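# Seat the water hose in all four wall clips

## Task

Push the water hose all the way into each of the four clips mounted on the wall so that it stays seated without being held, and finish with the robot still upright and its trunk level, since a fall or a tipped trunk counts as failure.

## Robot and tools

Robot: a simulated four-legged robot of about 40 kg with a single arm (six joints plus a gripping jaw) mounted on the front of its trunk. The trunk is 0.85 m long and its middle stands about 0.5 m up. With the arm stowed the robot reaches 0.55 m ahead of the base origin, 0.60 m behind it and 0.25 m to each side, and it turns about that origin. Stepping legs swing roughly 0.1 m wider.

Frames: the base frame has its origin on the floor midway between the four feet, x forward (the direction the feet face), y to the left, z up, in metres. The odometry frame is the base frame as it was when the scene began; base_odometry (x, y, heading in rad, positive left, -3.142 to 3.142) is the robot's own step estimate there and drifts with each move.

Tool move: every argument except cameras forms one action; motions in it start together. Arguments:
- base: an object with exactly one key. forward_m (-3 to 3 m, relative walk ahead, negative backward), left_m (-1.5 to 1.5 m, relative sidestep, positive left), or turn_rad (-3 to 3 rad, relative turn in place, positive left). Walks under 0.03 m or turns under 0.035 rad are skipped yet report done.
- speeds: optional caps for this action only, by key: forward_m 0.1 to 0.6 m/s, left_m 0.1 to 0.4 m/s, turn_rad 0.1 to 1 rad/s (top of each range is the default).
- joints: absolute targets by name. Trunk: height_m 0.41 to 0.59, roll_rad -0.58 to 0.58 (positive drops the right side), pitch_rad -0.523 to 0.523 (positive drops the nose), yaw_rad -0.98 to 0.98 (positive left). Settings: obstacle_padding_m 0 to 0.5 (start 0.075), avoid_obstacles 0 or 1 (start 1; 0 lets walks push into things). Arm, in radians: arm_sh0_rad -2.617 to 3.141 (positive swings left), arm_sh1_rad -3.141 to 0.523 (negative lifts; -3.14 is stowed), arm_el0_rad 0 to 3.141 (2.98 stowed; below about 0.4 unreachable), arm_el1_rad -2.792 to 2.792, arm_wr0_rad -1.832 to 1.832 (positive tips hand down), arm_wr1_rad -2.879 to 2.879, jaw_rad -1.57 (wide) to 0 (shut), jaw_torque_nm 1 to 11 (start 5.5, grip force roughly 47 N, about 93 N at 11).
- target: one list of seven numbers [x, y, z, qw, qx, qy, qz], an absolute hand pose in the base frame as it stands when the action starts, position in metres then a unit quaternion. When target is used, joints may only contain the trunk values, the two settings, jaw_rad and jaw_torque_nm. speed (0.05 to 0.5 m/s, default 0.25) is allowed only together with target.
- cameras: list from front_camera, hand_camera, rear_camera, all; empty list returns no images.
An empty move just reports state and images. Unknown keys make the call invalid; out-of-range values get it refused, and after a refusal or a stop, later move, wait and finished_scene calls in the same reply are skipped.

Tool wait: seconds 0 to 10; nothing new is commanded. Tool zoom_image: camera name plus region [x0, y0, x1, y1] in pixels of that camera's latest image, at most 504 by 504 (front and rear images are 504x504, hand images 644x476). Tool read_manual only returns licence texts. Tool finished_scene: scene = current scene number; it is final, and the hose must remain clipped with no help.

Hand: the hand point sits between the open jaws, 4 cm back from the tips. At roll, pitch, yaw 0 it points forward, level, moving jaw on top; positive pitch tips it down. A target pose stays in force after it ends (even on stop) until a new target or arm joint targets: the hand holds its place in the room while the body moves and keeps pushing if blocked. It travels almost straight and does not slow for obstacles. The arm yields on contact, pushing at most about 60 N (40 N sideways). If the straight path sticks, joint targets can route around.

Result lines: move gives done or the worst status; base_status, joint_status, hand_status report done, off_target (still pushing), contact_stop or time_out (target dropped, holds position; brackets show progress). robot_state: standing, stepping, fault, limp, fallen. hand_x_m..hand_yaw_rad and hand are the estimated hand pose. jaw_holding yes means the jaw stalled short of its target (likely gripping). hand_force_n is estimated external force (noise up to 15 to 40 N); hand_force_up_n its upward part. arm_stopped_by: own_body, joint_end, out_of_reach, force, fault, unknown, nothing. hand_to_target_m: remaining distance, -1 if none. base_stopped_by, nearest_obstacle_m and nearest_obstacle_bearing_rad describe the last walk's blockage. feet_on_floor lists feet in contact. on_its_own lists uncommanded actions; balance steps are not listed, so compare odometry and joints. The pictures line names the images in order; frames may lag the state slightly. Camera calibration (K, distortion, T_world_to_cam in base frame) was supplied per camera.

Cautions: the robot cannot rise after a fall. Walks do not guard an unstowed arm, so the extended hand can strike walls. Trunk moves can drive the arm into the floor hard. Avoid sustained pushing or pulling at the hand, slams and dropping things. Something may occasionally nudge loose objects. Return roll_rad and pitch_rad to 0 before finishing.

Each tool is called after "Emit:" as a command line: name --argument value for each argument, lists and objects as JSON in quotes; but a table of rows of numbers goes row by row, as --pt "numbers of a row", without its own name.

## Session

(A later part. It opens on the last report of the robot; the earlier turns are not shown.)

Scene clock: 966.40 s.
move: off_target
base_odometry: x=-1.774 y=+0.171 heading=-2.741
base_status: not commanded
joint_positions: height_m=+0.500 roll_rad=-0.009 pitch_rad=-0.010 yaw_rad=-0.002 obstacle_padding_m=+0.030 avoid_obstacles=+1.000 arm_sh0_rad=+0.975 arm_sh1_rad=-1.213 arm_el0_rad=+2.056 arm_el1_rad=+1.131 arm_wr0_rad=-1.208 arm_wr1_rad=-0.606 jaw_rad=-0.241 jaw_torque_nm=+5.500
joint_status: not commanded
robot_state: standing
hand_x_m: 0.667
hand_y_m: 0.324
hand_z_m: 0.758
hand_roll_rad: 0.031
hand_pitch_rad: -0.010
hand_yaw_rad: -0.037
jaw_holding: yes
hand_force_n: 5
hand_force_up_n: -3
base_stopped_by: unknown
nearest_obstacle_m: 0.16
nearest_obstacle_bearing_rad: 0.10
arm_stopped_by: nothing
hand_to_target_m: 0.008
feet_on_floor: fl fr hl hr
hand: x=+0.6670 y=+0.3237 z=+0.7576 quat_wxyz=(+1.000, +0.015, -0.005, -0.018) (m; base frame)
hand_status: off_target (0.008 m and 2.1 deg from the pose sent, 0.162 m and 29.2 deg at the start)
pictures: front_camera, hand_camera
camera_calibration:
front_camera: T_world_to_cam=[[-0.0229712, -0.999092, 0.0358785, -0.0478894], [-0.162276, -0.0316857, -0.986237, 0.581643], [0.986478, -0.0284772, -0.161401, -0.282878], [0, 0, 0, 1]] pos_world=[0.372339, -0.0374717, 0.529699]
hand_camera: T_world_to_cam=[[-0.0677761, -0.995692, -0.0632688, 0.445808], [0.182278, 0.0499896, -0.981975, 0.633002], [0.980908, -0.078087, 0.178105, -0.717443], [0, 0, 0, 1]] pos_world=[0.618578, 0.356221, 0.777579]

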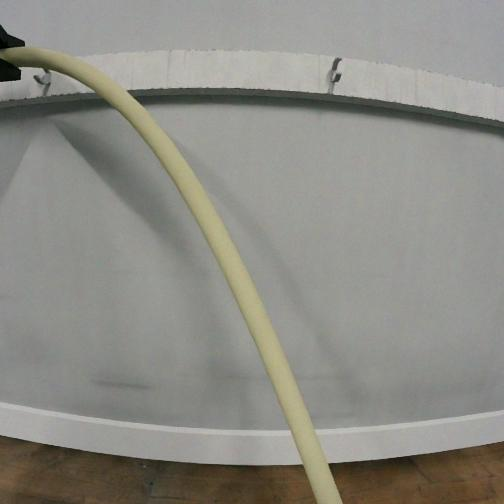

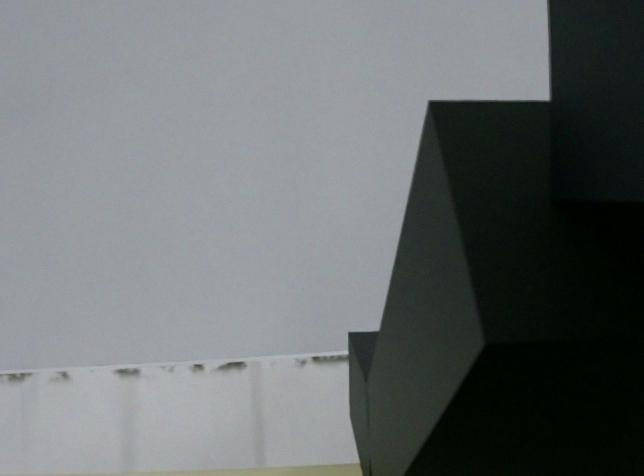

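Emit:
move --target '[0.80, 0.316, 0.757, 0.9995, -0.03, 0, -0.01]' --speed 0.1 --cameras '["hand_camera","front_camera"]'

Emit:
zoom_image --camera "front_camera" --region '[0, 20, 160, 140]'

Scene clock: 979.87 s.
move: contact_stop
base_odometry: x=-1.773 y=+0.170 heading=-2.740
base_status: not commanded
joint_positions: height_m=+0.500 roll_rad=-0.007 pitch_rad=-0.011 yaw_rad=+0.014 obstacle_padding_m=+0.030 avoid_obstacles=+1.000 arm_sh0_rad=+0.848 arm_sh1_rad=-1.168 arm_el0_rad=+1.987 arm_el1_rad=+1.040 arm_wr0_rad=-1.098 arm_wr1_rad=-0.649 jaw_rad=-0.238 jaw_torque_nm=+5.500
joint_status: not commanded
robot_state: standing
hand_x_m: 0.711
hand_y_m: 0.319
hand_z_m: 0.756
hand_roll_rad: -0.026
hand_pitch_rad: 0.014
hand_yaw_rad: -0.016
jaw_holding: yes
hand_force_n: 56
hand_force_up_n: -11
base_stopped_by: unknown
nearest_obstacle_m: 0.16
nearest_obstacle_bearing_rad: 0.10
arm_stopped_by: unknown
hand_to_target_m: 0.091
feet_on_floor: fl fr hl hr
hand: x=+0.7109 y=+0.3186 z=+0.7563 quat_wxyz=(+1.000, -0.013, +0.007, -0.008) (m; base frame)
hand_status: contact_stop (0.091 m and 2.1 deg from the pose sent, 0.133 m and 5.3 deg at the start)
pictures: front_camera, hand_camera
camera_calibration:
front_camera: T_world_to_cam=[[-0.00671443, -0.999426, 0.0332169, -0.0441064], [-0.161209, -0.0317013, -0.986411, 0.57974], [0.986897, -0.0119781, -0.160904, -0.274912], [0, 0, 0, 1]] pos_world=[0.364474, -0.0289954, 0.529092]
hand_camera: T_world_to_cam=[[-0.0471437, -0.998874, -0.00533849, 0.386034], [0.157204, -0.00214148, -0.987564, 0.662757], [0.98644, -0.0473967, 0.157128, -0.758522], [0, 0, 0, 1]] pos_world=[0.662248, 0.351067, 0.77576]

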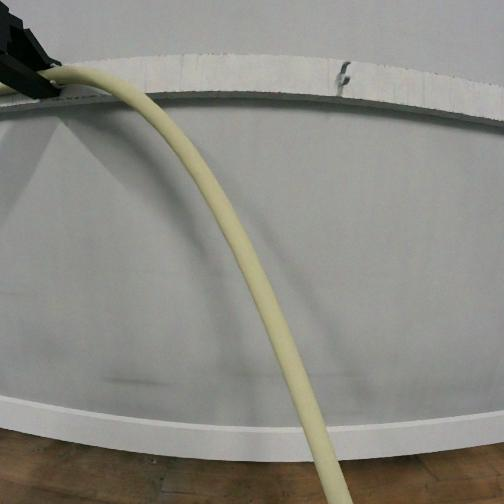

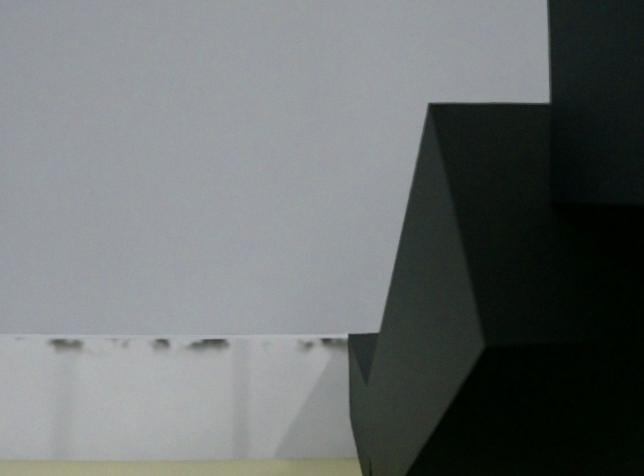

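Scaled by 3.150.

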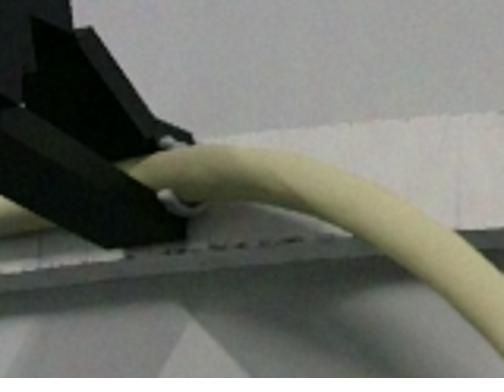

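Emit:
move --target '[0.70, 0.318, 0.757, 1, 0, 0, -0.01]' --cameras '[]'

Emit:
move --joints '{"jaw_rad": -0.45}' --cameras '[]'

Emit:
move --target '[0.62, 0.30, 0.757, 1, 0, 0, -0.01]' --speed 0.12 --cameras '["hand_camera"]'

Scene clock: 990.37 s.
move: done
base_odometry: x=-1.774 y=+0.170 heading=-2.742
base_status: not commanded
joint_positions: height_m=+0.501 roll_rad=-0.009 pitch_rad=-0.010 yaw_rad=-0.001 obstacle_padding_m=+0.030 avoid_obstacles=+1.000 arm_sh0_rad=+0.881 arm_sh1_rad=-1.167 arm_el0_rad=+1.983 arm_el1_rad=+1.050 arm_wr0_rad=-1.117 arm_wr1_rad=-0.595 jaw_rad=-0.239 jaw_torque_nm=+5.500
joint_status: not commanded
robot_state: standing
hand_x_m: 0.708
hand_y_m: 0.321
hand_z_m: 0.759
hand_roll_rad: 0.032
hand_pitch_rad: 0.003
hand_yaw_rad: -0.016
jaw_holding: yes
hand_force_n: 21
hand_force_up_n: -19
base_stopped_by: unknown
nearest_obstacle_m: 0.16
nearest_obstacle_bearing_rad: 0.10
arm_stopped_by: nothing
hand_to_target_m: 0.010
feet_on_floor: fl fr hl hr
hand: x=+0.7084 y=+0.3208 z=+0.7591 quat_wxyz=(+1.000, +0.016, +0.001, -0.008) (m; base frame)
hand_status: done (0.010 m and 1.9 deg from the pose sent, 0.011 m and 1.7 deg at the start)
pictures: none
No camera images: "cameras" was empty.

Scene clock: 991.40 s.
move: done
base_odometry: x=-1.774 y=+0.170 heading=-2.742
base_status: not commanded
joint_positions: height_m=+0.501 roll_rad=-0.009 pitch_rad=-0.010 yaw_rad=+0.000 obstacle_padding_m=+0.030 avoid_obstacles=+1.000 arm_sh0_rad=+0.890 arm_sh1_rad=-1.162 arm_el0_rad=+1.988 arm_el1_rad=+1.058 arm_wr0_rad=-1.131 arm_wr1_rad=-0.615 jaw_rad=-0.448 jaw_torque_nm=+5.500
joint_status: all done
robot_state: standing
hand_x_m: 0.705
hand_y_m: 0.322
hand_z_m: 0.755
hand_roll_rad: 0.006
hand_pitch_rad: 0.002
hand_yaw_rad: -0.020
jaw_holding: no
hand_force_n: 4
hand_force_up_n: -1
base_stopped_by: unknown
nearest_obstacle_m: 0.16
nearest_obstacle_bearing_rad: 0.10
arm_stopped_by: nothing
hand_to_target_m: 0.006
feet_on_floor: fl fr hl hr
hand: x=+0.7045 y=+0.3221 z=+0.7551 quat_wxyz=(+1.000, +0.003, +0.001, -0.010) (m; base frame)
hand_status: not commanded
pictures: none
No camera images: "cameras" was empty.

Scene clock: 992.60 s.
move: done
base_odometry: x=-1.774 y=+0.170 heading=-2.742
base_status: not commanded
joint_positions: height_m=+0.501 roll_rad=-0.009 pitch_rad=-0.011 yaw_rad=+0.000 obstacle_padding_m=+0.030 avoid_obstacles=+1.000 arm_sh0_rad=+1.022 arm_sh1_rad=-1.331 arm_el0_rad=+2.212 arm_el1_rad=+1.157 arm_wr0_rad=-1.236 arm_wr1_rad=-0.615 jaw_rad=-0.449 jaw_torque_nm=+5.500
joint_status: not commanded
robot_state: standing
hand_x_m: 0.627
hand_y_m: 0.302
hand_z_m: 0.755
hand_roll_rad: -0.003
hand_pitch_rad: 0.001
hand_yaw_rad: -0.024
jaw_holding: no
hand_force_n: 4
hand_force_up_n: 0
base_stopped_by: unknown
nearest_obstacle_m: 0.16
nearest_obstacle_bearing_rad: 0.10
arm_stopped_by: nothing
hand_to_target_m: 0.008
feet_on_floor: fl fr hl hr
hand: x=+0.6270 y=+0.3018 z=+0.7555 quat_wxyz=(+1.000, -0.001, +0.000, -0.012) (m; base frame)
hand_status: done (0.008 m and 0.3 deg from the pose sent, 0.087 m and 0.4 deg at the start)
pictures: hand_camera
camera_calibration:
hand_camera: T_world_to_cam=[[-0.055026, -0.998051, -0.0294358, 0.38827], [0.169884, 0.0196925, -0.985267, 0.65864], [0.983927, -0.059216, 0.168469, -0.67972], [0, 0, 0, 1]] pos_world=[0.578268, 0.334293, 0.774878]

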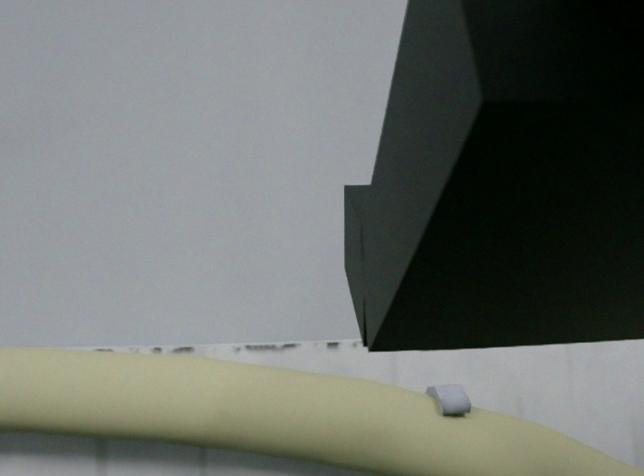

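Emit:
move --target '[0.63, 0.287, 0.757, 1, 0, 0, 0]' --joints '{"jaw_rad": 0}' --cameras '[]'

Emit:
move --target '[0.79, 0.287, 0.757, 1, 0, 0, 0]' --speed 0.1 --cameras '["front_camera"]'

Scene clock: 998.10 s.
move: done
base_odometry: x=-1.774 y=+0.170 heading=-2.742
base_status: not commanded
joint_positions: height_m=+0.501 roll_rad=-0.009 pitch_rad=-0.010 yaw_rad=-0.001 obstacle_padding_m=+0.030 avoid_obstacles=+1.000 arm_sh0_rad=+0.990 arm_sh1_rad=-1.354 arm_el0_rad=+2.241 arm_el1_rad=+1.109 arm_wr0_rad=-1.211 arm_wr1_rad=-0.596 jaw_rad=+0.000 jaw_torque_nm=+5.500
joint_status: all done
robot_state: standing
hand_x_m: 0.633
hand_y_m: 0.291
hand_z_m: 0.756
hand_roll_rad: -0.005
hand_pitch_rad: -0.002
hand_yaw_rad: -0.006
jaw_holding: no
hand_force_n: 2
hand_force_up_n: 0
base_stopped_by: unknown
nearest_obstacle_m: 0.16
nearest_obstacle_bearing_rad: 0.10
arm_stopped_by: nothing
hand_to_target_m: 0.006
feet_on_floor: fl fr hl hr
hand: x=+0.6332 y=+0.2914 z=+0.7559 quat_wxyz=(+1.000, -0.002, -0.001, -0.003) (m; base frame)
hand_status: done (0.006 m and 0.4 deg from the pose sent, 0.015 m and 1.4 deg at the start)
pictures: none
No camera images: "cameras" was empty.

Scene clock: 1001.97 s.
move: contact_stop
base_odometry: x=-1.774 y=+0.169 heading=-2.741
base_status: not commanded
joint_positions: height_m=+0.500 roll_rad=-0.006 pitch_rad=-0.012 yaw_rad=+0.013 obstacle_padding_m=+0.030 avoid_obstacles=+1.000 arm_sh0_rad=+0.826 arm_sh1_rad=-1.291 arm_el0_rad=+2.153 arm_el1_rad=+0.975 arm_wr0_rad=-1.098 arm_wr1_rad=-0.568 jaw_rad=+0.000 jaw_torque_nm=+5.500
joint_status: not commanded
robot_state: standing
hand_x_m: 0.688
hand_y_m: 0.283
hand_z_m: 0.758
hand_roll_rad: -0.006
hand_pitch_rad: 0.009
hand_yaw_rad: 0.008
jaw_holding: no
hand_force_n: 60
hand_force_up_n: 0
base_stopped_by: unknown
nearest_obstacle_m: 0.16
nearest_obstacle_bearing_rad: 0.10
arm_stopped_by: force
hand_to_target_m: 0.102
feet_on_floor: fl fr hl hr
hand: x=+0.6884 y=+0.2832 z=+0.7582 quat_wxyz=(+1.000, -0.003, +0.004, +0.004) (m; base frame)
hand_status: contact_stop (0.102 m and 0.8 deg from the pose sent, 0.157 m and 0.4 deg at the start)
pictures: front_camera
camera_calibration:
front_camera: T_world_to_cam=[[-0.00799642, -0.999443, 0.0323936, -0.0393019], [-0.16013, -0.0306967, -0.986618, 0.580871], [0.987064, -0.0130766, -0.159796, -0.278376], [0, 0, 0, 1]] pos_world=[0.367476, -0.0250894, 0.529888]

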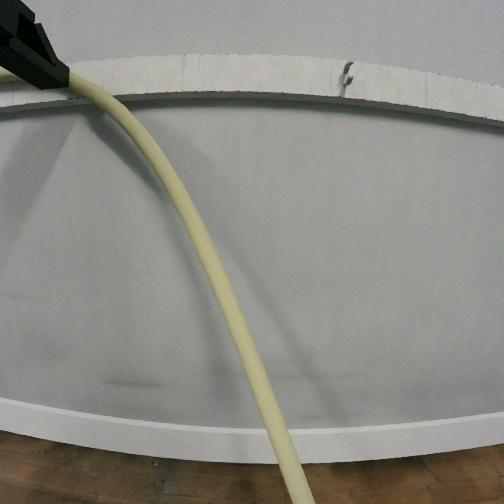

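Emit:
move --target '[0.58, 0.14, 0.70, 1, 0, 0, 0]' --cameras '[]'

Emit:
move --target '[0.63, 0.03, 0.46, 0.8577, 0.5141, 0, 0]' --joints '{"jaw_rad": -0.9}' --cameras '["hand_camera", "front_camera"]'

Scene clock: 1016.83 s.
move: done
base_odometry: x=-1.775 y=+0.168 heading=-2.743
base_status: not commanded
joint_positions: height_m=+0.501 roll_rad=-0.008 pitch_rad=-0.011 yaw_rad=+0.002 obstacle_padding_m=+0.030 avoid_obstacles=+1.000 arm_sh0_rad=+0.778 arm_sh1_rad=-1.635 arm_el0_rad=+2.755 arm_el1_rad=+0.844 arm_wr0_rad=-1.243 arm_wr1_rad=-0.331 jaw_rad=+0.000 jaw_torque_nm=+5.500
joint_status: not commanded
robot_state: standing
hand_x_m: 0.585
hand_y_m: 0.141
hand_z_m: 0.698
hand_roll_rad: -0.008
hand_pitch_rad: 0.005
hand_yaw_rad: -0.008
jaw_holding: no
hand_force_n: 4
hand_force_up_n: 0
base_stopped_by: unknown
nearest_obstacle_m: 0.16
nearest_obstacle_bearing_rad: 0.10
arm_stopped_by: nothing
hand_to_target_m: 0.007
feet_on_floor: fl fr hl hr
hand: x=+0.5850 y=+0.1407 z=+0.6984 quat_wxyz=(+1.000, -0.004, +0.002, -0.004) (m; base frame)
hand_status: done (0.007 m and 0.8 deg from the pose sent, 0.189 m and 0.8 deg at the start)
pictures: none
No camera images: "cameras" was empty.

Scene clock: 1025.70 s.
move: contact_stop
base_odometry: x=-1.774 y=+0.168 heading=-2.743
base_status: not commanded
joint_positions: height_m=+0.501 roll_rad=-0.009 pitch_rad=-0.011 yaw_rad=+0.004 obstacle_padding_m=+0.030 avoid_obstacles=+1.000 arm_sh0_rad=+0.169 arm_sh1_rad=-0.547 arm_el0_rad=+2.461 arm_el1_rad=+0.187 arm_wr0_rad=-1.776 arm_wr1_rad=+1.181 jaw_rad=-0.900 jaw_torque_nm=+5.500
joint_status: all done
robot_state: standing
hand_x_m: 0.629
hand_y_m: 0.029
hand_z_m: 0.441
hand_roll_rad: 1.109
hand_pitch_rad: 0.121
hand_yaw_rad: -0.014
jaw_holding: no
hand_force_n: 4
hand_force_up_n: 2
base_stopped_by: unknown
nearest_obstacle_m: 0.16
nearest_obstacle_bearing_rad: 0.10
arm_stopped_by: own_body
hand_to_target_m: 0.019
feet_on_floor: fl fr hl hr
hand: x=+0.6295 y=+0.0289 z=+0.4412 quat_wxyz=(+0.848, +0.526, +0.048, -0.038) (m; base frame)
hand_status: contact_stop (0.019 m and 7.2 deg from the pose sent, 0.267 m and 62.4 deg at the start)
pictures: front_camera, hand_camera
camera_calibration:
front_camera: T_world_to_cam=[[-0.0170099, -0.99921, 0.0359058, -0.0187573], [-0.161592, -0.0326916, -0.986316, 0.581402], [0.986711, -0.0225793, -0.160908, -0.272341], [0, 0, 0, 1]] pos_world=[0.362353, -0.00588474, 0.530298]
hand_camera: T_world_to_cam=[[-0.147339, -0.415229, -0.897706, 0.531021], [0.131321, 0.891364, -0.433849, 0.108964], [0.98033, -0.181811, -0.0768047, -0.531838], [0, 0, 0, 1]] pos_world=[0.585308, 0.026675, 0.483127]

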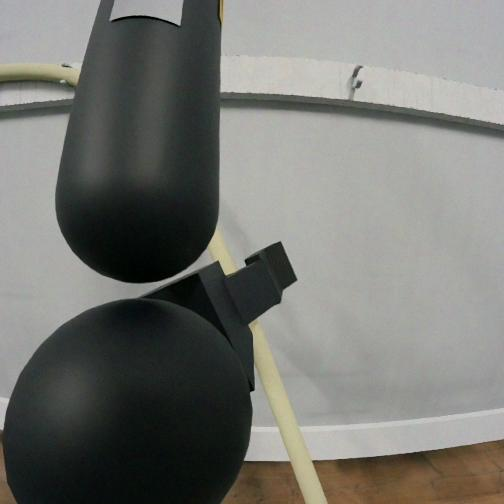

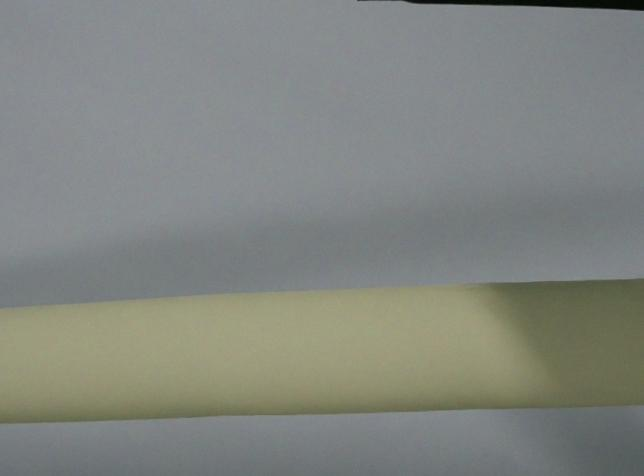

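Emit:
move --target '[0.69, 0.021, 0.442, 0.8628, 0.5055, 0, 0]' --speed 0.1 --cameras '["hand_camera", "front_camera"]'

Scene clock: 1039.67 s.
move: contact_stop
base_odometry: x=-1.773 y=+0.168 heading=-2.743
base_status: not commanded
joint_positions: height_m=+0.501 roll_rad=-0.009 pitch_rad=-0.011 yaw_rad=+0.004 obstacle_padding_m=+0.030 avoid_obstacles=+1.000 arm_sh0_rad=+0.089 arm_sh1_rad=-0.481 arm_el0_rad=+2.266 arm_el1_rad=+0.099 arm_wr0_rad=-1.776 arm_wr1_rad=+1.180 jaw_rad=-0.900 jaw_torque_nm=+5.500
joint_status: not commanded
robot_state: standing
hand_x_m: 0.691
hand_y_m: 0.021
hand_z_m: 0.442
hand_roll_rad: 1.151
hand_pitch_rad: -0.003
hand_yaw_rad: -0.004
jaw_holding: no
hand_force_n: 3
hand_force_up_n: 1
base_stopped_by: unknown
nearest_obstacle_m: 0.16
nearest_obstacle_bearing_rad: 0.10
arm_stopped_by: own_body
hand_to_target_m: 0.000
feet_on_floor: fl fr hl hr
hand: x=+0.6908 y=+0.0207 z=+0.4417 quat_wxyz=(+0.839, +0.544, -0.002, -0.001) (m; base frame)
hand_status: contact_stop (0.000 m and 5.2 deg from the pose sent, 0.061 m and 7.5 deg at the start)
pictures: front_camera, hand_camera
camera_calibration:
front_camera: T_world_to_cam=[[-0.016362, -0.999233, 0.0355897, -0.0169262], [-0.161258, -0.0324913, -0.986377, 0.580526], [0.986777, -0.0218782, -0.160602, -0.266644], [0, 0, 0, 1]] pos_world=[0.356455, -0.00388484, 0.530396]
hand_camera: T_world_to_cam=[[-0.0313119, -0.379039, -0.924851, 0.468246], [0.175695, 0.908809, -0.378414, 0.0530391], [0.983946, -0.174341, 0.0381389, -0.64686], [0, 0, 0, 1]] pos_world=[0.641818, 0.0165072, 0.477799]

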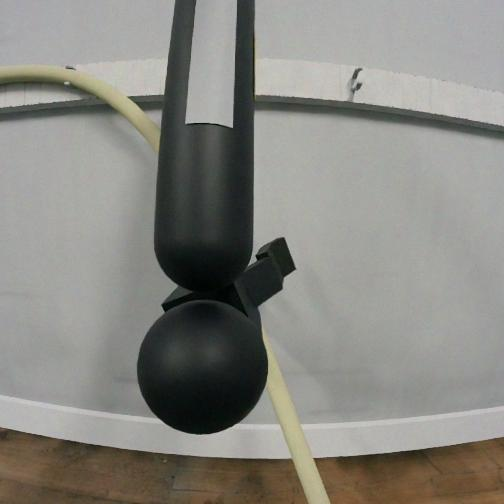

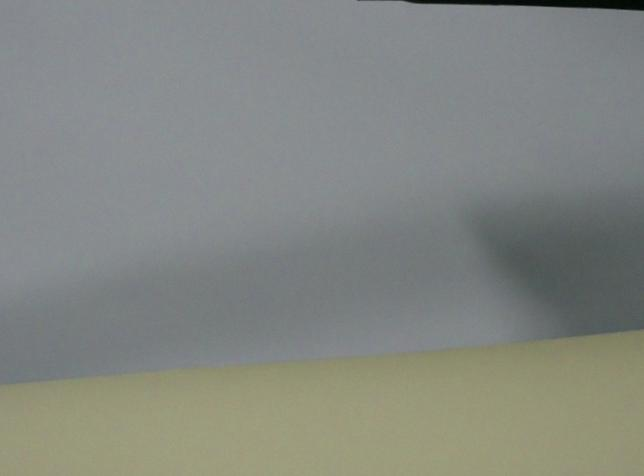

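Emit:
move --target '[0.681, 0.021, 0.441, 0.8480, 0.530, 0, 0]' --speed 0.1 --cameras '[]'

Emit:
move --joints '{"jaw_rad": 0}' --cameras '["hand_camera", "front_camera"]'

Scene clock: 1046.63 s.
move: done
base_odometry: x=-1.773 y=+0.168 heading=-2.743
base_status: not commanded
joint_positions: height_m=+0.501 roll_rad=-0.009 pitch_rad=-0.010 yaw_rad=+0.005 obstacle_padding_m=+0.030 avoid_obstacles=+1.000 arm_sh0_rad=+0.088 arm_sh1_rad=-0.482 arm_el0_rad=+2.280 arm_el1_rad=+0.098 arm_wr0_rad=-1.776 arm_wr1_rad=+1.175 jaw_rad=-0.900 jaw_torque_nm=+5.500
joint_status: not commanded
robot_state: standing
hand_x_m: 0.685
hand_y_m: 0.021
hand_z_m: 0.439
hand_roll_rad: 1.145
hand_pitch_rad: 0.010
hand_yaw_rad: -0.004
jaw_holding: no
hand_force_n: 4
hand_force_up_n: 2
base_stopped_by: unknown
nearest_obstacle_m: 0.16
nearest_obstacle_bearing_rad: 0.10
arm_stopped_by: nothing
hand_to_target_m: 0.005
feet_on_floor: fl fr hl hr
hand: x=+0.6855 y=+0.0208 z=+0.4392 quat_wxyz=(+0.841, +0.542, +0.003, -0.004) (m; base frame)
hand_status: done (0.005 m and 1.7 deg from the pose sent, 0.010 m and 1.9 deg at the start)
pictures: none
No camera images: "cameras" was empty.

Scene clock: 1050.73 s.
move: contact_stop
base_odometry: x=-1.773 y=+0.168 heading=-2.743
base_status: not commanded
joint_positions: height_m=+0.501 roll_rad=-0.009 pitch_rad=-0.010 yaw_rad=+0.003 obstacle_padding_m=+0.030 avoid_obstacles=+1.000 arm_sh0_rad=+0.089 arm_sh1_rad=-0.482 arm_el0_rad=+2.286 arm_el1_rad=+0.098 arm_wr0_rad=-1.775 arm_wr1_rad=+1.175 jaw_rad=-0.250 jaw_torque_nm=+5.500
joint_status: jaw_rad contact_stop (moved +0.649 of +0.900)
robot_state: standing
hand_x_m: 0.683
hand_y_m: 0.019
hand_z_m: 0.438
hand_roll_rad: 1.144
hand_pitch_rad: 0.018
hand_yaw_rad: -0.005
jaw_holding: yes
hand_force_n: 3
hand_force_up_n: 0
base_stopped_by: unknown
nearest_obstacle_m: 0.16
nearest_obstacle_bearing_rad: 0.10
arm_stopped_by: nothing
hand_to_target_m: 0.004
feet_on_floor: fl fr hl hr
hand: x=+0.6831 y=+0.0193 z=+0.4378 quat_wxyz=(+0.841, +0.541, +0.006, -0.007) (m; base frame)
hand_status: not commanded
pictures: front_camera, hand_camera
camera_calibration:
front_camera: T_world_to_cam=[[-0.0176057, -0.999222, 0.0353013, -0.0168097], [-0.161902, -0.0319917, -0.986288, 0.580578], [0.98665, -0.0230796, -0.161213, -0.266811], [0, 0, 0, 1]] pos_world=[0.35695, -0.00438087, 0.530197]
hand_camera: T_world_to_cam=[[-0.050723, -0.384955, -0.921541, 0.475772], [0.167737, 0.906337, -0.387836, 0.0637255], [0.984526, -0.174249, 0.018599, -0.631294], [0, 0, 0, 1]] pos_world=[0.634969, 0.0153917, 0.4749]

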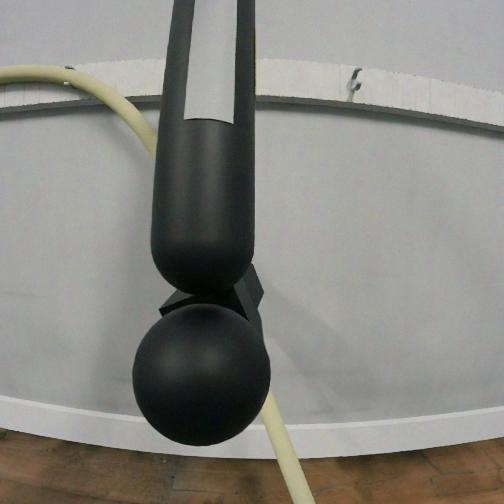

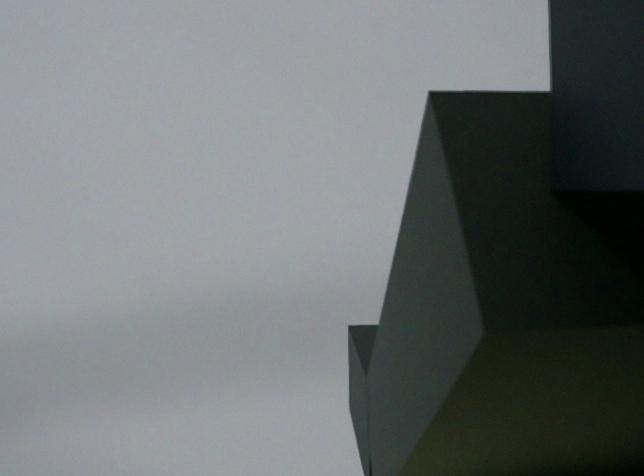

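Emit:
move --target '[0.65, -0.045, 0.60, 0.9689, 0.2474, 0, 0]' --speed 0.12 --cameras '["front_camera"]'

Emit:
move --target '[0.65, -0.128, 0.757, 1, 0, 0, 0]' --speed 0.12 --cameras '["hand_camera","front_camera"]'

Emit:
zoom_image --camera "front_camera" --region '[290, 20, 450, 140]'

Scene clock: 1064.43 s.
move: contact_stop
base_odometry: x=-1.773 y=+0.167 heading=-2.743
base_status: not commanded
joint_positions: height_m=+0.501 roll_rad=-0.009 pitch_rad=-0.011 yaw_rad=+0.005 obstacle_padding_m=+0.030 avoid_obstacles=+1.000 arm_sh0_rad=-0.338 arm_sh1_rad=-1.129 arm_el0_rad=+2.641 arm_el1_rad=-0.276 arm_wr0_rad=-1.506 arm_wr1_rad=+0.539 jaw_rad=-0.250 jaw_torque_nm=+5.500
joint_status: not commanded
robot_state: standing
hand_x_m: 0.645
hand_y_m: -0.082
hand_z_m: 0.603
hand_roll_rad: 0.517
hand_pitch_rad: -0.002
hand_yaw_rad: -0.058
jaw_holding: yes
hand_force_n: 17
hand_force_up_n: -6
base_stopped_by: unknown
nearest_obstacle_m: 0.16
nearest_obstacle_bearing_rad: 0.10
arm_stopped_by: unknown
hand_to_target_m: 0.036
feet_on_floor: fl fr hl hr
hand: x=+0.6453 y=-0.0819 z=+0.6027 quat_wxyz=(+0.966, +0.255, -0.009, -0.028) (m; base frame)
hand_status: contact_stop (0.036 m and 3.5 deg from the pose sent, 0.178 m and 36.9 deg at the start)
pictures: front_camera
camera_calibration:
front_camera: T_world_to_cam=[[-0.0156837, -0.999251, 0.035382, -0.00425493], [-0.161331, -0.0323937, -0.986369, 0.582741], [0.986776, -0.0211781, -0.160702, -0.2791], [0, 0, 0, 1]] pos_world=[0.369356, 0.00871459, 0.530096]

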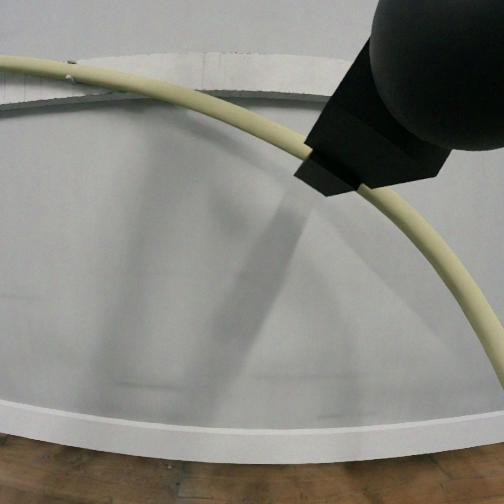

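not run: a stop came earlier in this reply.

Scaled by 3.150.

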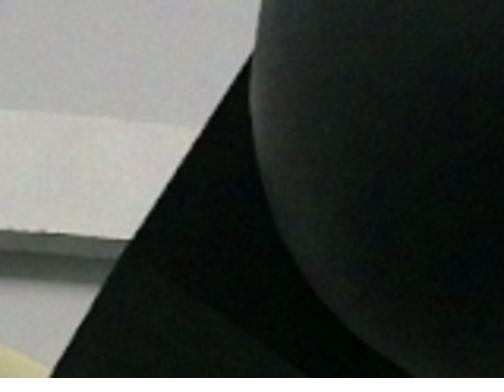

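Emit:
move --target '[0.655, -0.126, 0.757, 1, 0, 0, 0]' --speed 0.12 --cameras '["hand_camera","front_camera"]'

Emit:
zoom_image --camera "front_camera" --region '[290, 20, 450, 140]'

Scene clock: 1072.43 s.
move: done
base_odometry: x=-1.774 y=+0.166 heading=-2.743
base_status: not commanded
joint_positions: height_m=+0.501 roll_rad=-0.008 pitch_rad=-0.010 yaw_rad=+0.006 obstacle_padding_m=+0.030 avoid_obstacles=+1.000 arm_sh0_rad=-0.537 arm_sh1_rad=-1.663 arm_el0_rad=+2.579 arm_el1_rad=-0.628 arm_wr0_rad=-1.026 arm_wr1_rad=+0.392 jaw_rad=-0.251 jaw_torque_nm=+5.500
joint_status: not commanded
robot_state: standing
hand_x_m: 0.658
hand_y_m: -0.128
hand_z_m: 0.761
hand_roll_rad: 0.020
hand_pitch_rad: -0.021
hand_yaw_rad: -0.004
jaw_holding: yes
hand_force_n: 4
hand_force_up_n: -3
base_stopped_by: unknown
nearest_obstacle_m: 0.16
nearest_obstacle_bearing_rad: 0.10
arm_stopped_by: nothing
hand_to_target_m: 0.005
feet_on_floor: fl fr hl hr
hand: x=+0.6578 y=-0.1276 z=+0.7612 quat_wxyz=(+1.000, +0.010, -0.010, -0.002) (m; base frame)
hand_status: done (0.005 m and 1.7 deg from the pose sent, 0.161 m and 29.8 deg at the start)
pictures: front_camera, hand_camera
camera_calibration:
front_camera: T_world_to_cam=[[-0.0146323, -0.999304, 0.0343035, -0.00196131], [-0.161682, -0.031491, -0.98634, 0.583975], [0.986734, -0.0199787, -0.161109, -0.28596], [0, 0, 0, 1]] pos_world=[0.376557, 0.0107169, 0.529995]
hand_camera: T_world_to_cam=[[-0.0362078, -0.998069, -0.0504762, -0.0355009], [0.19092, 0.0426705, -0.980678, 0.653004], [0.980938, -0.0451451, 0.189006, -0.748371], [0, 0, 0, 1]] pos_world=[0.608149, -0.0970816, 0.780041]

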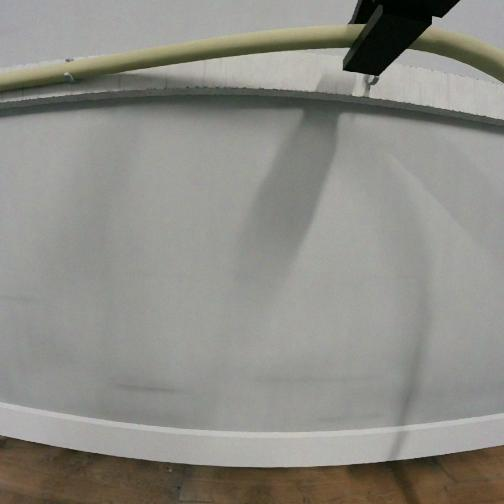

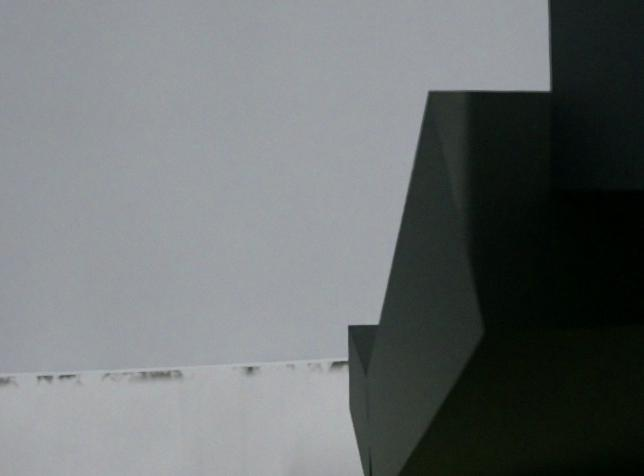

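Scaled by 3.150.

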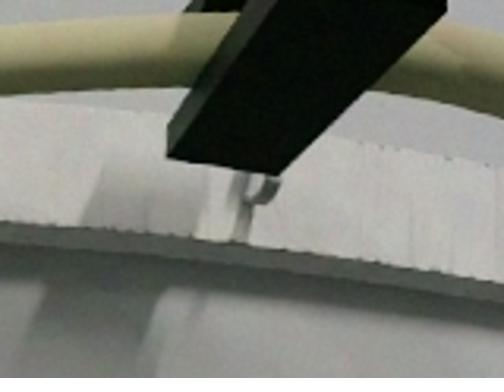

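Emit:
move --target '[0.80, -0.130, 0.756, 0.9998, -0.015, 0, 0]' --speed 0.1 --cameras '["hand_camera","front_camera"]'

Emit:
zoom_image --camera "front_camera" --region '[290, 20, 450, 140]'

Scene clock: 1081.90 s.
move: contact_stop
base_odometry: x=-1.773 y=+0.166 heading=-2.743
base_status: not commanded
joint_positions: height_m=+0.500 roll_rad=-0.005 pitch_rad=-0.011 yaw_rad=+0.011 obstacle_padding_m=+0.030 avoid_obstacles=+1.000 arm_sh0_rad=-0.466 arm_sh1_rad=-1.511 arm_el0_rad=+2.435 arm_el1_rad=-0.533 arm_wr0_rad=-0.994 arm_wr1_rad=+0.319 jaw_rad=-0.250 jaw_torque_nm=+5.500
joint_status: not commanded
robot_state: standing
hand_x_m: 0.704
hand_y_m: -0.132
hand_z_m: 0.758
hand_roll_rad: 0.005
hand_pitch_rad: -0.012
hand_yaw_rad: -0.015
jaw_holding: yes
hand_force_n: 61
hand_force_up_n: -2
base_stopped_by: unknown
nearest_obstacle_m: 0.16
nearest_obstacle_bearing_rad: 0.10
arm_stopped_by: unknown
hand_to_target_m: 0.096
feet_on_floor: fl fr hl hr
hand: x=+0.7045 y=-0.1319 z=+0.7579 quat_wxyz=(+1.000, +0.003, -0.006, -0.008) (m; base frame)
hand_status: contact_stop (0.096 m and 2.3 deg from the pose sent, 0.142 m and 3.1 deg at the start)
pictures: front_camera, hand_camera
camera_calibration:
front_camera: T_world_to_cam=[[-0.00976614, -0.99946, 0.0313716, 0.000407024], [-0.160666, -0.0293971, -0.986571, 0.5821], [0.986961, -0.0146753, -0.160292, -0.279386], [0, 0, 0, 1]] pos_world=[0.36927, 0.0134188, 0.529487]
hand_camera: T_world_to_cam=[[-0.047772, -0.998242, -0.0350924, -0.041715], [0.182416, 0.0258227, -0.982882, 0.646662], [0.98206, -0.0533556, 0.180862, -0.789529], [0, 0, 0, 1]] pos_world=[0.65541, -0.100466, 0.776924]

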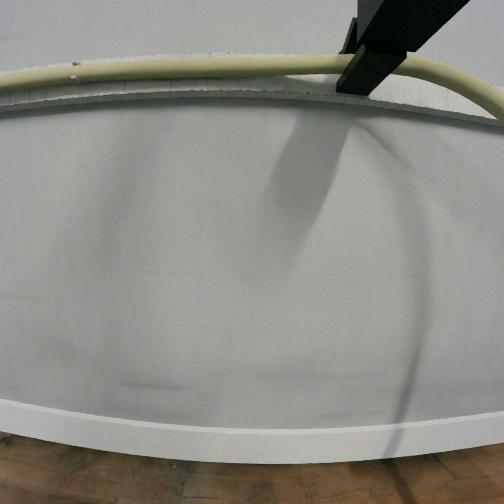

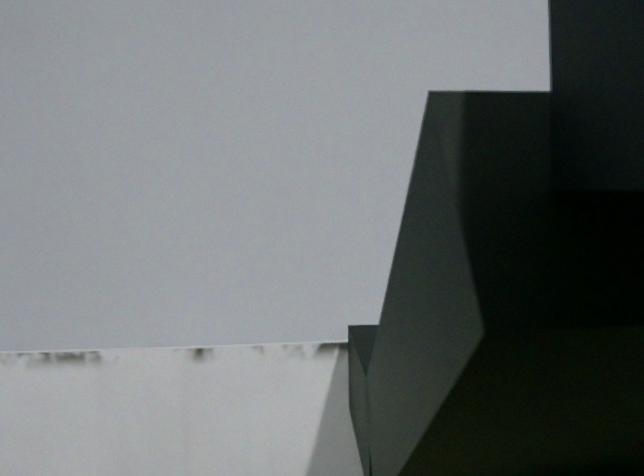

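Scaled by 3.150.

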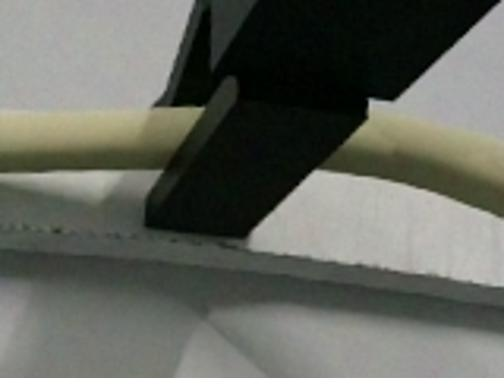

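Emit:
move --target '[0.69, -0.130, 0.757, 1, 0, 0, 0]' --speed 0.1 --cameras '["hand_camera"]'

Scene clock: 1088.33 s.
move: done
base_odometry: x=-1.773 y=+0.166 heading=-2.743
base_status: not commanded
joint_positions: height_m=+0.500 roll_rad=-0.006 pitch_rad=-0.010 yaw_rad=+0.005 obstacle_padding_m=+0.030 avoid_obstacles=+1.000 arm_sh0_rad=-0.477 arm_sh1_rad=-1.537 arm_el0_rad=+2.468 arm_el1_rad=-0.561 arm_wr0_rad=-0.988 arm_wr1_rad=+0.351 jaw_rad=-0.251 jaw_torque_nm=+5.500
joint_status: not commanded
robot_state: standing
hand_x_m: 0.694
hand_y_m: -0.132
hand_z_m: 0.752
hand_roll_rad: 0.024
hand_pitch_rad: 0.010
hand_yaw_rad: -0.011
jaw_holding: yes
hand_force_n: 5
hand_force_up_n: -4
base_stopped_by: unknown
nearest_obstacle_m: 0.16
nearest_obstacle_bearing_rad: 0.10
arm_stopped_by: nothing
hand_to_target_m: 0.007
feet_on_floor: fl fr hl hr
hand: x=+0.6944 y=-0.1321 z=+0.7521 quat_wxyz=(+1.000, +0.012, +0.005, -0.006) (m; base frame)
hand_status: done (0.007 m and 1.6 deg from the pose sent, 0.015 m and 1.1 deg at the start)
pictures: hand_camera
camera_calibration:
hand_camera: T_world_to_cam=[[-0.0448311, -0.997587, -0.0530157, -0.0310559], [0.161554, 0.0451308, -0.985831, 0.661937], [0.985845, -0.0527608, 0.15914, -0.764717], [0, 0, 0, 1]] pos_world=[0.645562, -0.101202, 0.772609]

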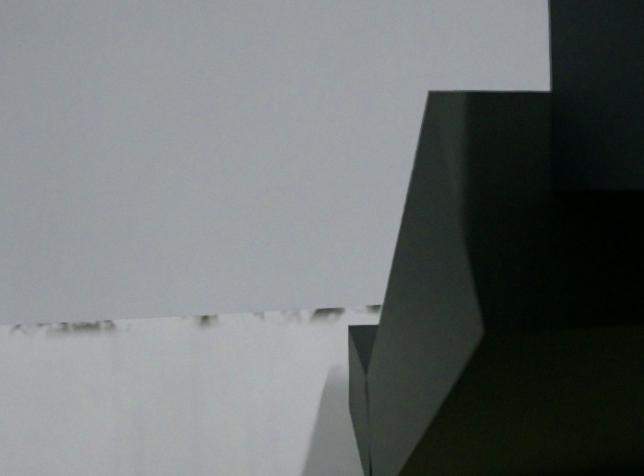

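Emit:
move --cameras '["front_camera"]'

Emit:
zoom_image --camera "front_camera" --region '[310, 30, 420, 110]'

Scene clock: 1092.07 s.
base_odometry: x=-1.773 y=+0.166 heading=-2.743
base_status: not commanded
joint_positions: height_m=+0.501 roll_rad=-0.007 pitch_rad=-0.011 yaw_rad=+0.006 obstacle_padding_m=+0.030 avoid_obstacles=+1.000 arm_sh0_rad=-0.487 arm_sh1_rad=-1.542 arm_el0_rad=+2.472 arm_el1_rad=-0.571 arm_wr0_rad=-0.996 arm_wr1_rad=+0.357 jaw_rad=-0.251 jaw_torque_nm=+5.500
joint_status: not commanded
robot_state: standing
hand_x_m: 0.692
hand_y_m: -0.132
hand_z_m: 0.755
hand_roll_rad: 0.023
hand_pitch_rad: 0.002
hand_yaw_rad: -0.009
jaw_holding: yes
hand_force_n: 5
hand_force_up_n: -4
base_stopped_by: unknown
nearest_obstacle_m: 0.16
nearest_obstacle_bearing_rad: 0.10
arm_stopped_by: nothing
hand_to_target_m: 0.004
feet_on_floor: fl fr hl hr
hand: x=+0.6925 y=-0.1323 z=+0.7552 quat_wxyz=(+1.000, +0.011, +0.001, -0.005) (m; base frame)
hand_status: done (0.004 m and 1.4 deg from the pose sent, 0.015 m and 1.1 deg at the start)
pictures: front_camera
camera_calibration:
front_camera: T_world_to_cam=[[-0.0145826, -0.999313, 0.0340838, -0.000448786], [-0.161173, -0.0312925, -0.98643, 0.58348], [0.986818, -0.0198781, -0.160606, -0.281333], [0, 0, 0, 1]] pos_world=[0.371659, 0.0122177, 0.530393]

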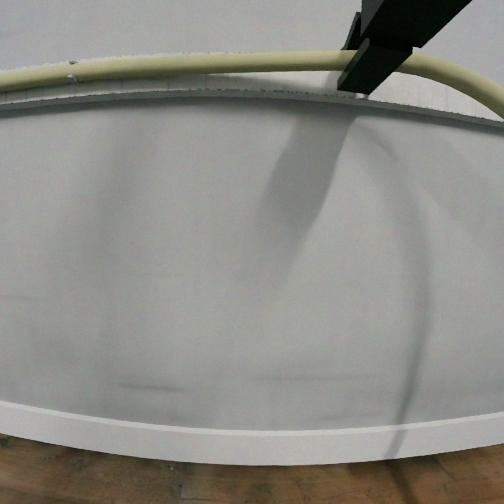

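Scaled by 4.582.

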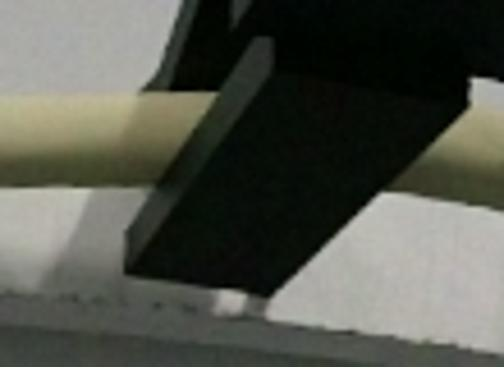

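Emit:
move --target '[0.665, -0.130, 0.757, 1, 0, 0, 0]' --speed 0.1 --cameras '["hand_camera","front_camera"]'

Emit:
zoom_image --camera "front_camera" --region '[310, 30, 420, 110]'

Scene clock: 1103.47 s.
move: done
base_odometry: x=-1.773 y=+0.166 heading=-2.743
base_status: not commanded
joint_positions: height_m=+0.500 roll_rad=-0.007 pitch_rad=-0.010 yaw_rad=+0.007 obstacle_padding_m=+0.030 avoid_obstacles=+1.000 arm_sh0_rad=-0.521 arm_sh1_rad=-1.607 arm_el0_rad=+2.533 arm_el1_rad=-0.614 arm_wr0_rad=-1.010 arm_wr1_rad=+0.381 jaw_rad=-0.250 jaw_torque_nm=+5.500
joint_status: not commanded
robot_state: standing
hand_x_m: 0.671
hand_y_m: -0.131
hand_z_m: 0.755
hand_roll_rad: 0.022
hand_pitch_rad: -0.001
hand_yaw_rad: -0.004
jaw_holding: yes
hand_force_n: 5
hand_force_up_n: -4
base_stopped_by: unknown
nearest_obstacle_m: 0.16
nearest_obstacle_bearing_rad: 0.10
arm_stopped_by: nothing
hand_to_target_m: 0.007
feet_on_floor: fl fr hl hr
hand: x=+0.6715 y=-0.1305 z=+0.7553 quat_wxyz=(+1.000, +0.011, +0.000, -0.002) (m; base frame)
hand_status: done (0.007 m and 1.3 deg from the pose sent, 0.028 m and 1.4 deg at the start)
pictures: front_camera, hand_camera
camera_calibration:
front_camera: T_world_to_cam=[[-0.0139074, -0.999332, 0.0337828, -0.000687582], [-0.161651, -0.0310945, -0.986358, 0.583391], [0.98675, -0.0191787, -0.161111, -0.283417], [0, 0, 0, 1]] pos_world=[0.373958, 0.0120176, 0.529794]
hand_camera: T_world_to_cam=[[-0.0373577, -0.997985, -0.051291, -0.0367605], [0.17133, 0.0441703, -0.984223, 0.66092], [0.984505, -0.045556, 0.169335, -0.748505], [0, 0, 0, 1]] pos_world=[0.622298, -0.0999783, 0.775355]

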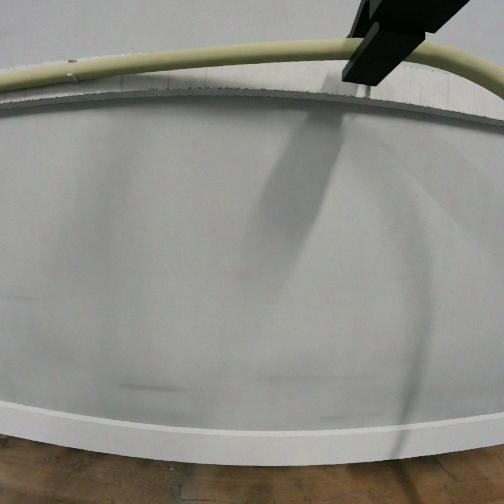

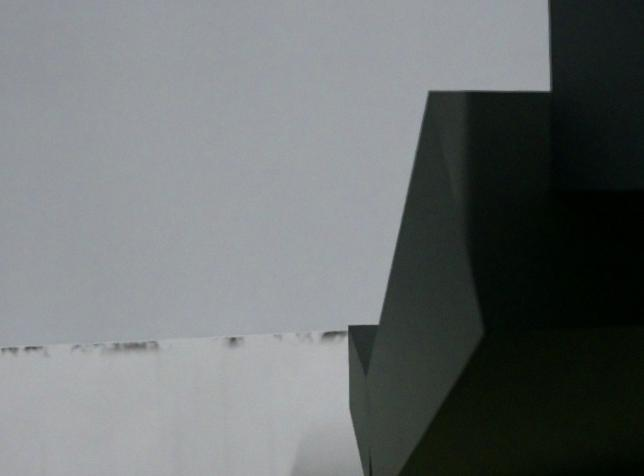

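Scaled by 4.582.

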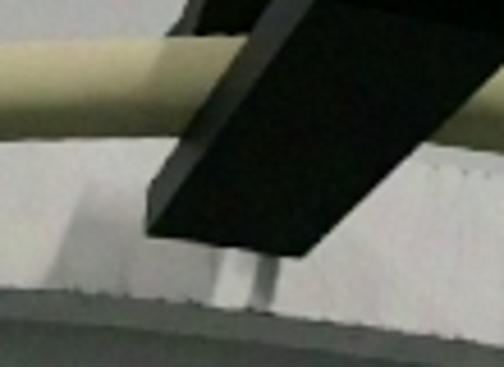

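Emit:
move --target '[0.80, -0.134, 0.750, 0.9992, 0.04, 0, 0]' --speed 0.12 --cameras '["front_camera"]'

Emit:
zoom_image --camera "front_camera" --region '[310, 30, 420, 110]'

Scene clock: 1115.93 s.
move: contact_stop
base_odometry: x=-1.774 y=+0.165 heading=-2.743
base_status: not commanded
joint_positions: height_m=+0.500 roll_rad=-0.006 pitch_rad=-0.011 yaw_rad=+0.012 obstacle_padding_m=+0.030 avoid_obstacles=+1.000 arm_sh0_rad=-0.472 arm_sh1_rad=-1.499 arm_el0_rad=+2.434 arm_el1_rad=-0.539 arm_wr0_rad=-1.010 arm_wr1_rad=+0.415 jaw_rad=-0.251 jaw_torque_nm=+5.500
joint_status: not commanded
robot_state: standing
hand_x_m: 0.705
hand_y_m: -0.132
hand_z_m: 0.755
hand_roll_rad: 0.101
hand_pitch_rad: -0.015
hand_yaw_rad: -0.011
jaw_holding: yes
hand_force_n: 60
hand_force_up_n: 3
base_stopped_by: unknown
nearest_obstacle_m: 0.16
nearest_obstacle_bearing_rad: 0.10
arm_stopped_by: unknown
hand_to_target_m: 0.096
feet_on_floor: fl fr hl hr
hand: x=+0.7045 y=-0.1317 z=+0.7548 quat_wxyz=(+0.999, +0.051, -0.008, -0.005) (m; base frame)
hand_status: contact_stop (0.096 m and 1.6 deg from the pose sent, 0.129 m and 3.3 deg at the start)
pictures: front_camera
camera_calibration:
front_camera: T_world_to_cam=[[-0.00889297, -0.999417, 0.0329567, 0.000341117], [-0.160976, -0.0310973, -0.986468, 0.582008], [0.986918, -0.0140779, -0.160605, -0.27913], [0, 0, 0, 1]] pos_world=[0.36917, 0.0145103, 0.529291]

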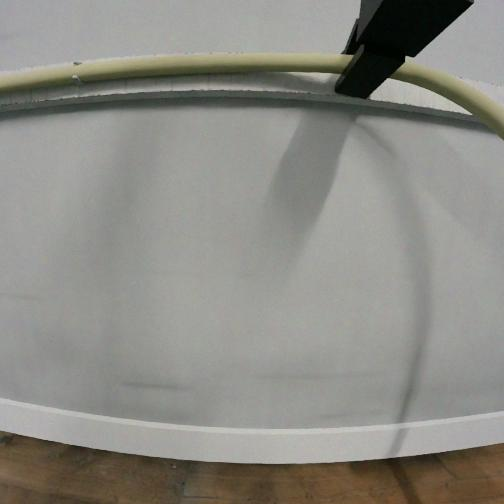

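Scaled by 4.582.

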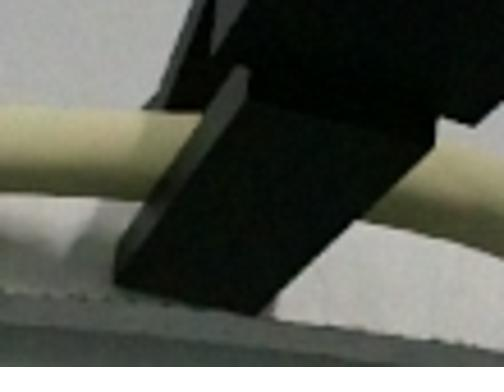

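Emit:
move --target '[0.69, -0.143, 0.754, 0.9998, 0.02, 0, 0]' --speed 0.1 --cameras '[]'

Emit:
move --target '[0.80, -0.143, 0.754, 0.9998, 0.02, 0, 0]' --speed 0.15 --cameras '["front_camera"]'

Emit:
zoom_image --camera "front_camera" --region '[310, 30, 420, 110]'

Scene clock: 1123.87 s.
move: off_target
base_odometry: x=-1.774 y=+0.165 heading=-2.743
base_status: not commanded
joint_positions: height_m=+0.501 roll_rad=-0.008 pitch_rad=-0.010 yaw_rad=+0.009 obstacle_padding_m=+0.030 avoid_obstacles=+1.000 arm_sh0_rad=-0.513 arm_sh1_rad=-1.507 arm_el0_rad=+2.447 arm_el1_rad=-0.632 arm_wr0_rad=-1.019 arm_wr1_rad=+0.412 jaw_rad=-0.251 jaw_torque_nm=+5.500
joint_status: not commanded
robot_state: standing
hand_x_m: 0.696
hand_y_m: -0.134
hand_z_m: 0.750
hand_roll_rad: 0.050
hand_pitch_rad: 0.008
hand_yaw_rad: 0.024
jaw_holding: yes
hand_force_n: 5
hand_force_up_n: -3
base_stopped_by: unknown
nearest_obstacle_m: 0.16
nearest_obstacle_bearing_rad: 0.10
arm_stopped_by: nothing
hand_to_target_m: 0.012
feet_on_floor: fl fr hl hr
hand: x=+0.6962 y=-0.1343 z=+0.7499 quat_wxyz=(+1.000, +0.025, +0.004, +0.012) (m; base frame)
hand_status: off_target (0.012 m and 1.6 deg from the pose sent, 0.018 m and 3.7 deg at the start)
pictures: none
No camera images: "cameras" was empty.

Scene clock: 1127.40 s.
move: contact_stop
base_odometry: x=-1.774 y=+0.165 heading=-2.743
base_status: not commanded
joint_positions: height_m=+0.500 roll_rad=-0.007 pitch_rad=-0.011 yaw_rad=+0.014 obstacle_padding_m=+0.030 avoid_obstacles=+1.000 arm_sh0_rad=-0.485 arm_sh1_rad=-1.490 arm_el0_rad=+2.427 arm_el1_rad=-0.562 arm_wr0_rad=-1.003 arm_wr1_rad=+0.382 jaw_rad=-0.248 jaw_torque_nm=+5.500
joint_status: not commanded
robot_state: standing
hand_x_m: 0.704
hand_y_m: -0.133
hand_z_m: 0.752
hand_roll_rad: 0.055
hand_pitch_rad: 0.000
hand_yaw_rad: -0.005
jaw_holding: yes
hand_force_n: 63
hand_force_up_n: -18
base_stopped_by: unknown
nearest_obstacle_m: 0.16
nearest_obstacle_bearing_rad: 0.10
arm_stopped_by: force
hand_to_target_m: 0.096
feet_on_floor: fl fr hl hr
hand: x=+0.7044 y=-0.1326 z=+0.7516 quat_wxyz=(+1.000, +0.028, +0.000, -0.002) (m; base frame)
hand_status: contact_stop (0.096 m and 0.9 deg from the pose sent, 0.104 m and 1.6 deg at the start)
pictures: front_camera
camera_calibration:
front_camera: T_world_to_cam=[[-0.00624087, -0.999411, 0.0337397, 0.0012221], [-0.160699, -0.0322995, -0.986475, 0.58217], [0.986984, -0.0115784, -0.160403, -0.278439], [0, 0, 0, 1]] pos_world=[0.368377, 0.0168013, 0.529592]

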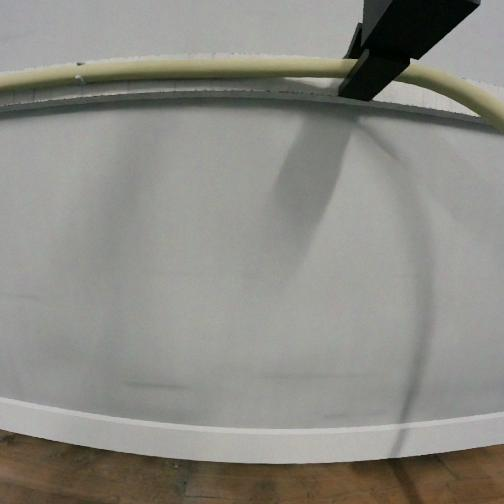

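Scaled by 4.582.

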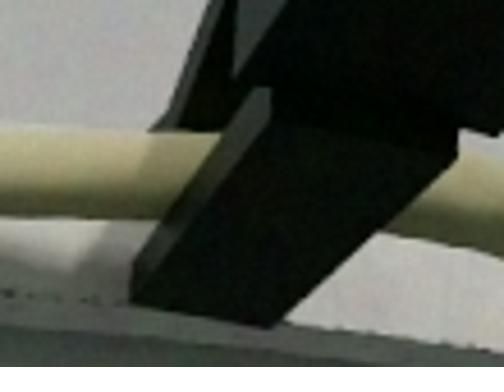

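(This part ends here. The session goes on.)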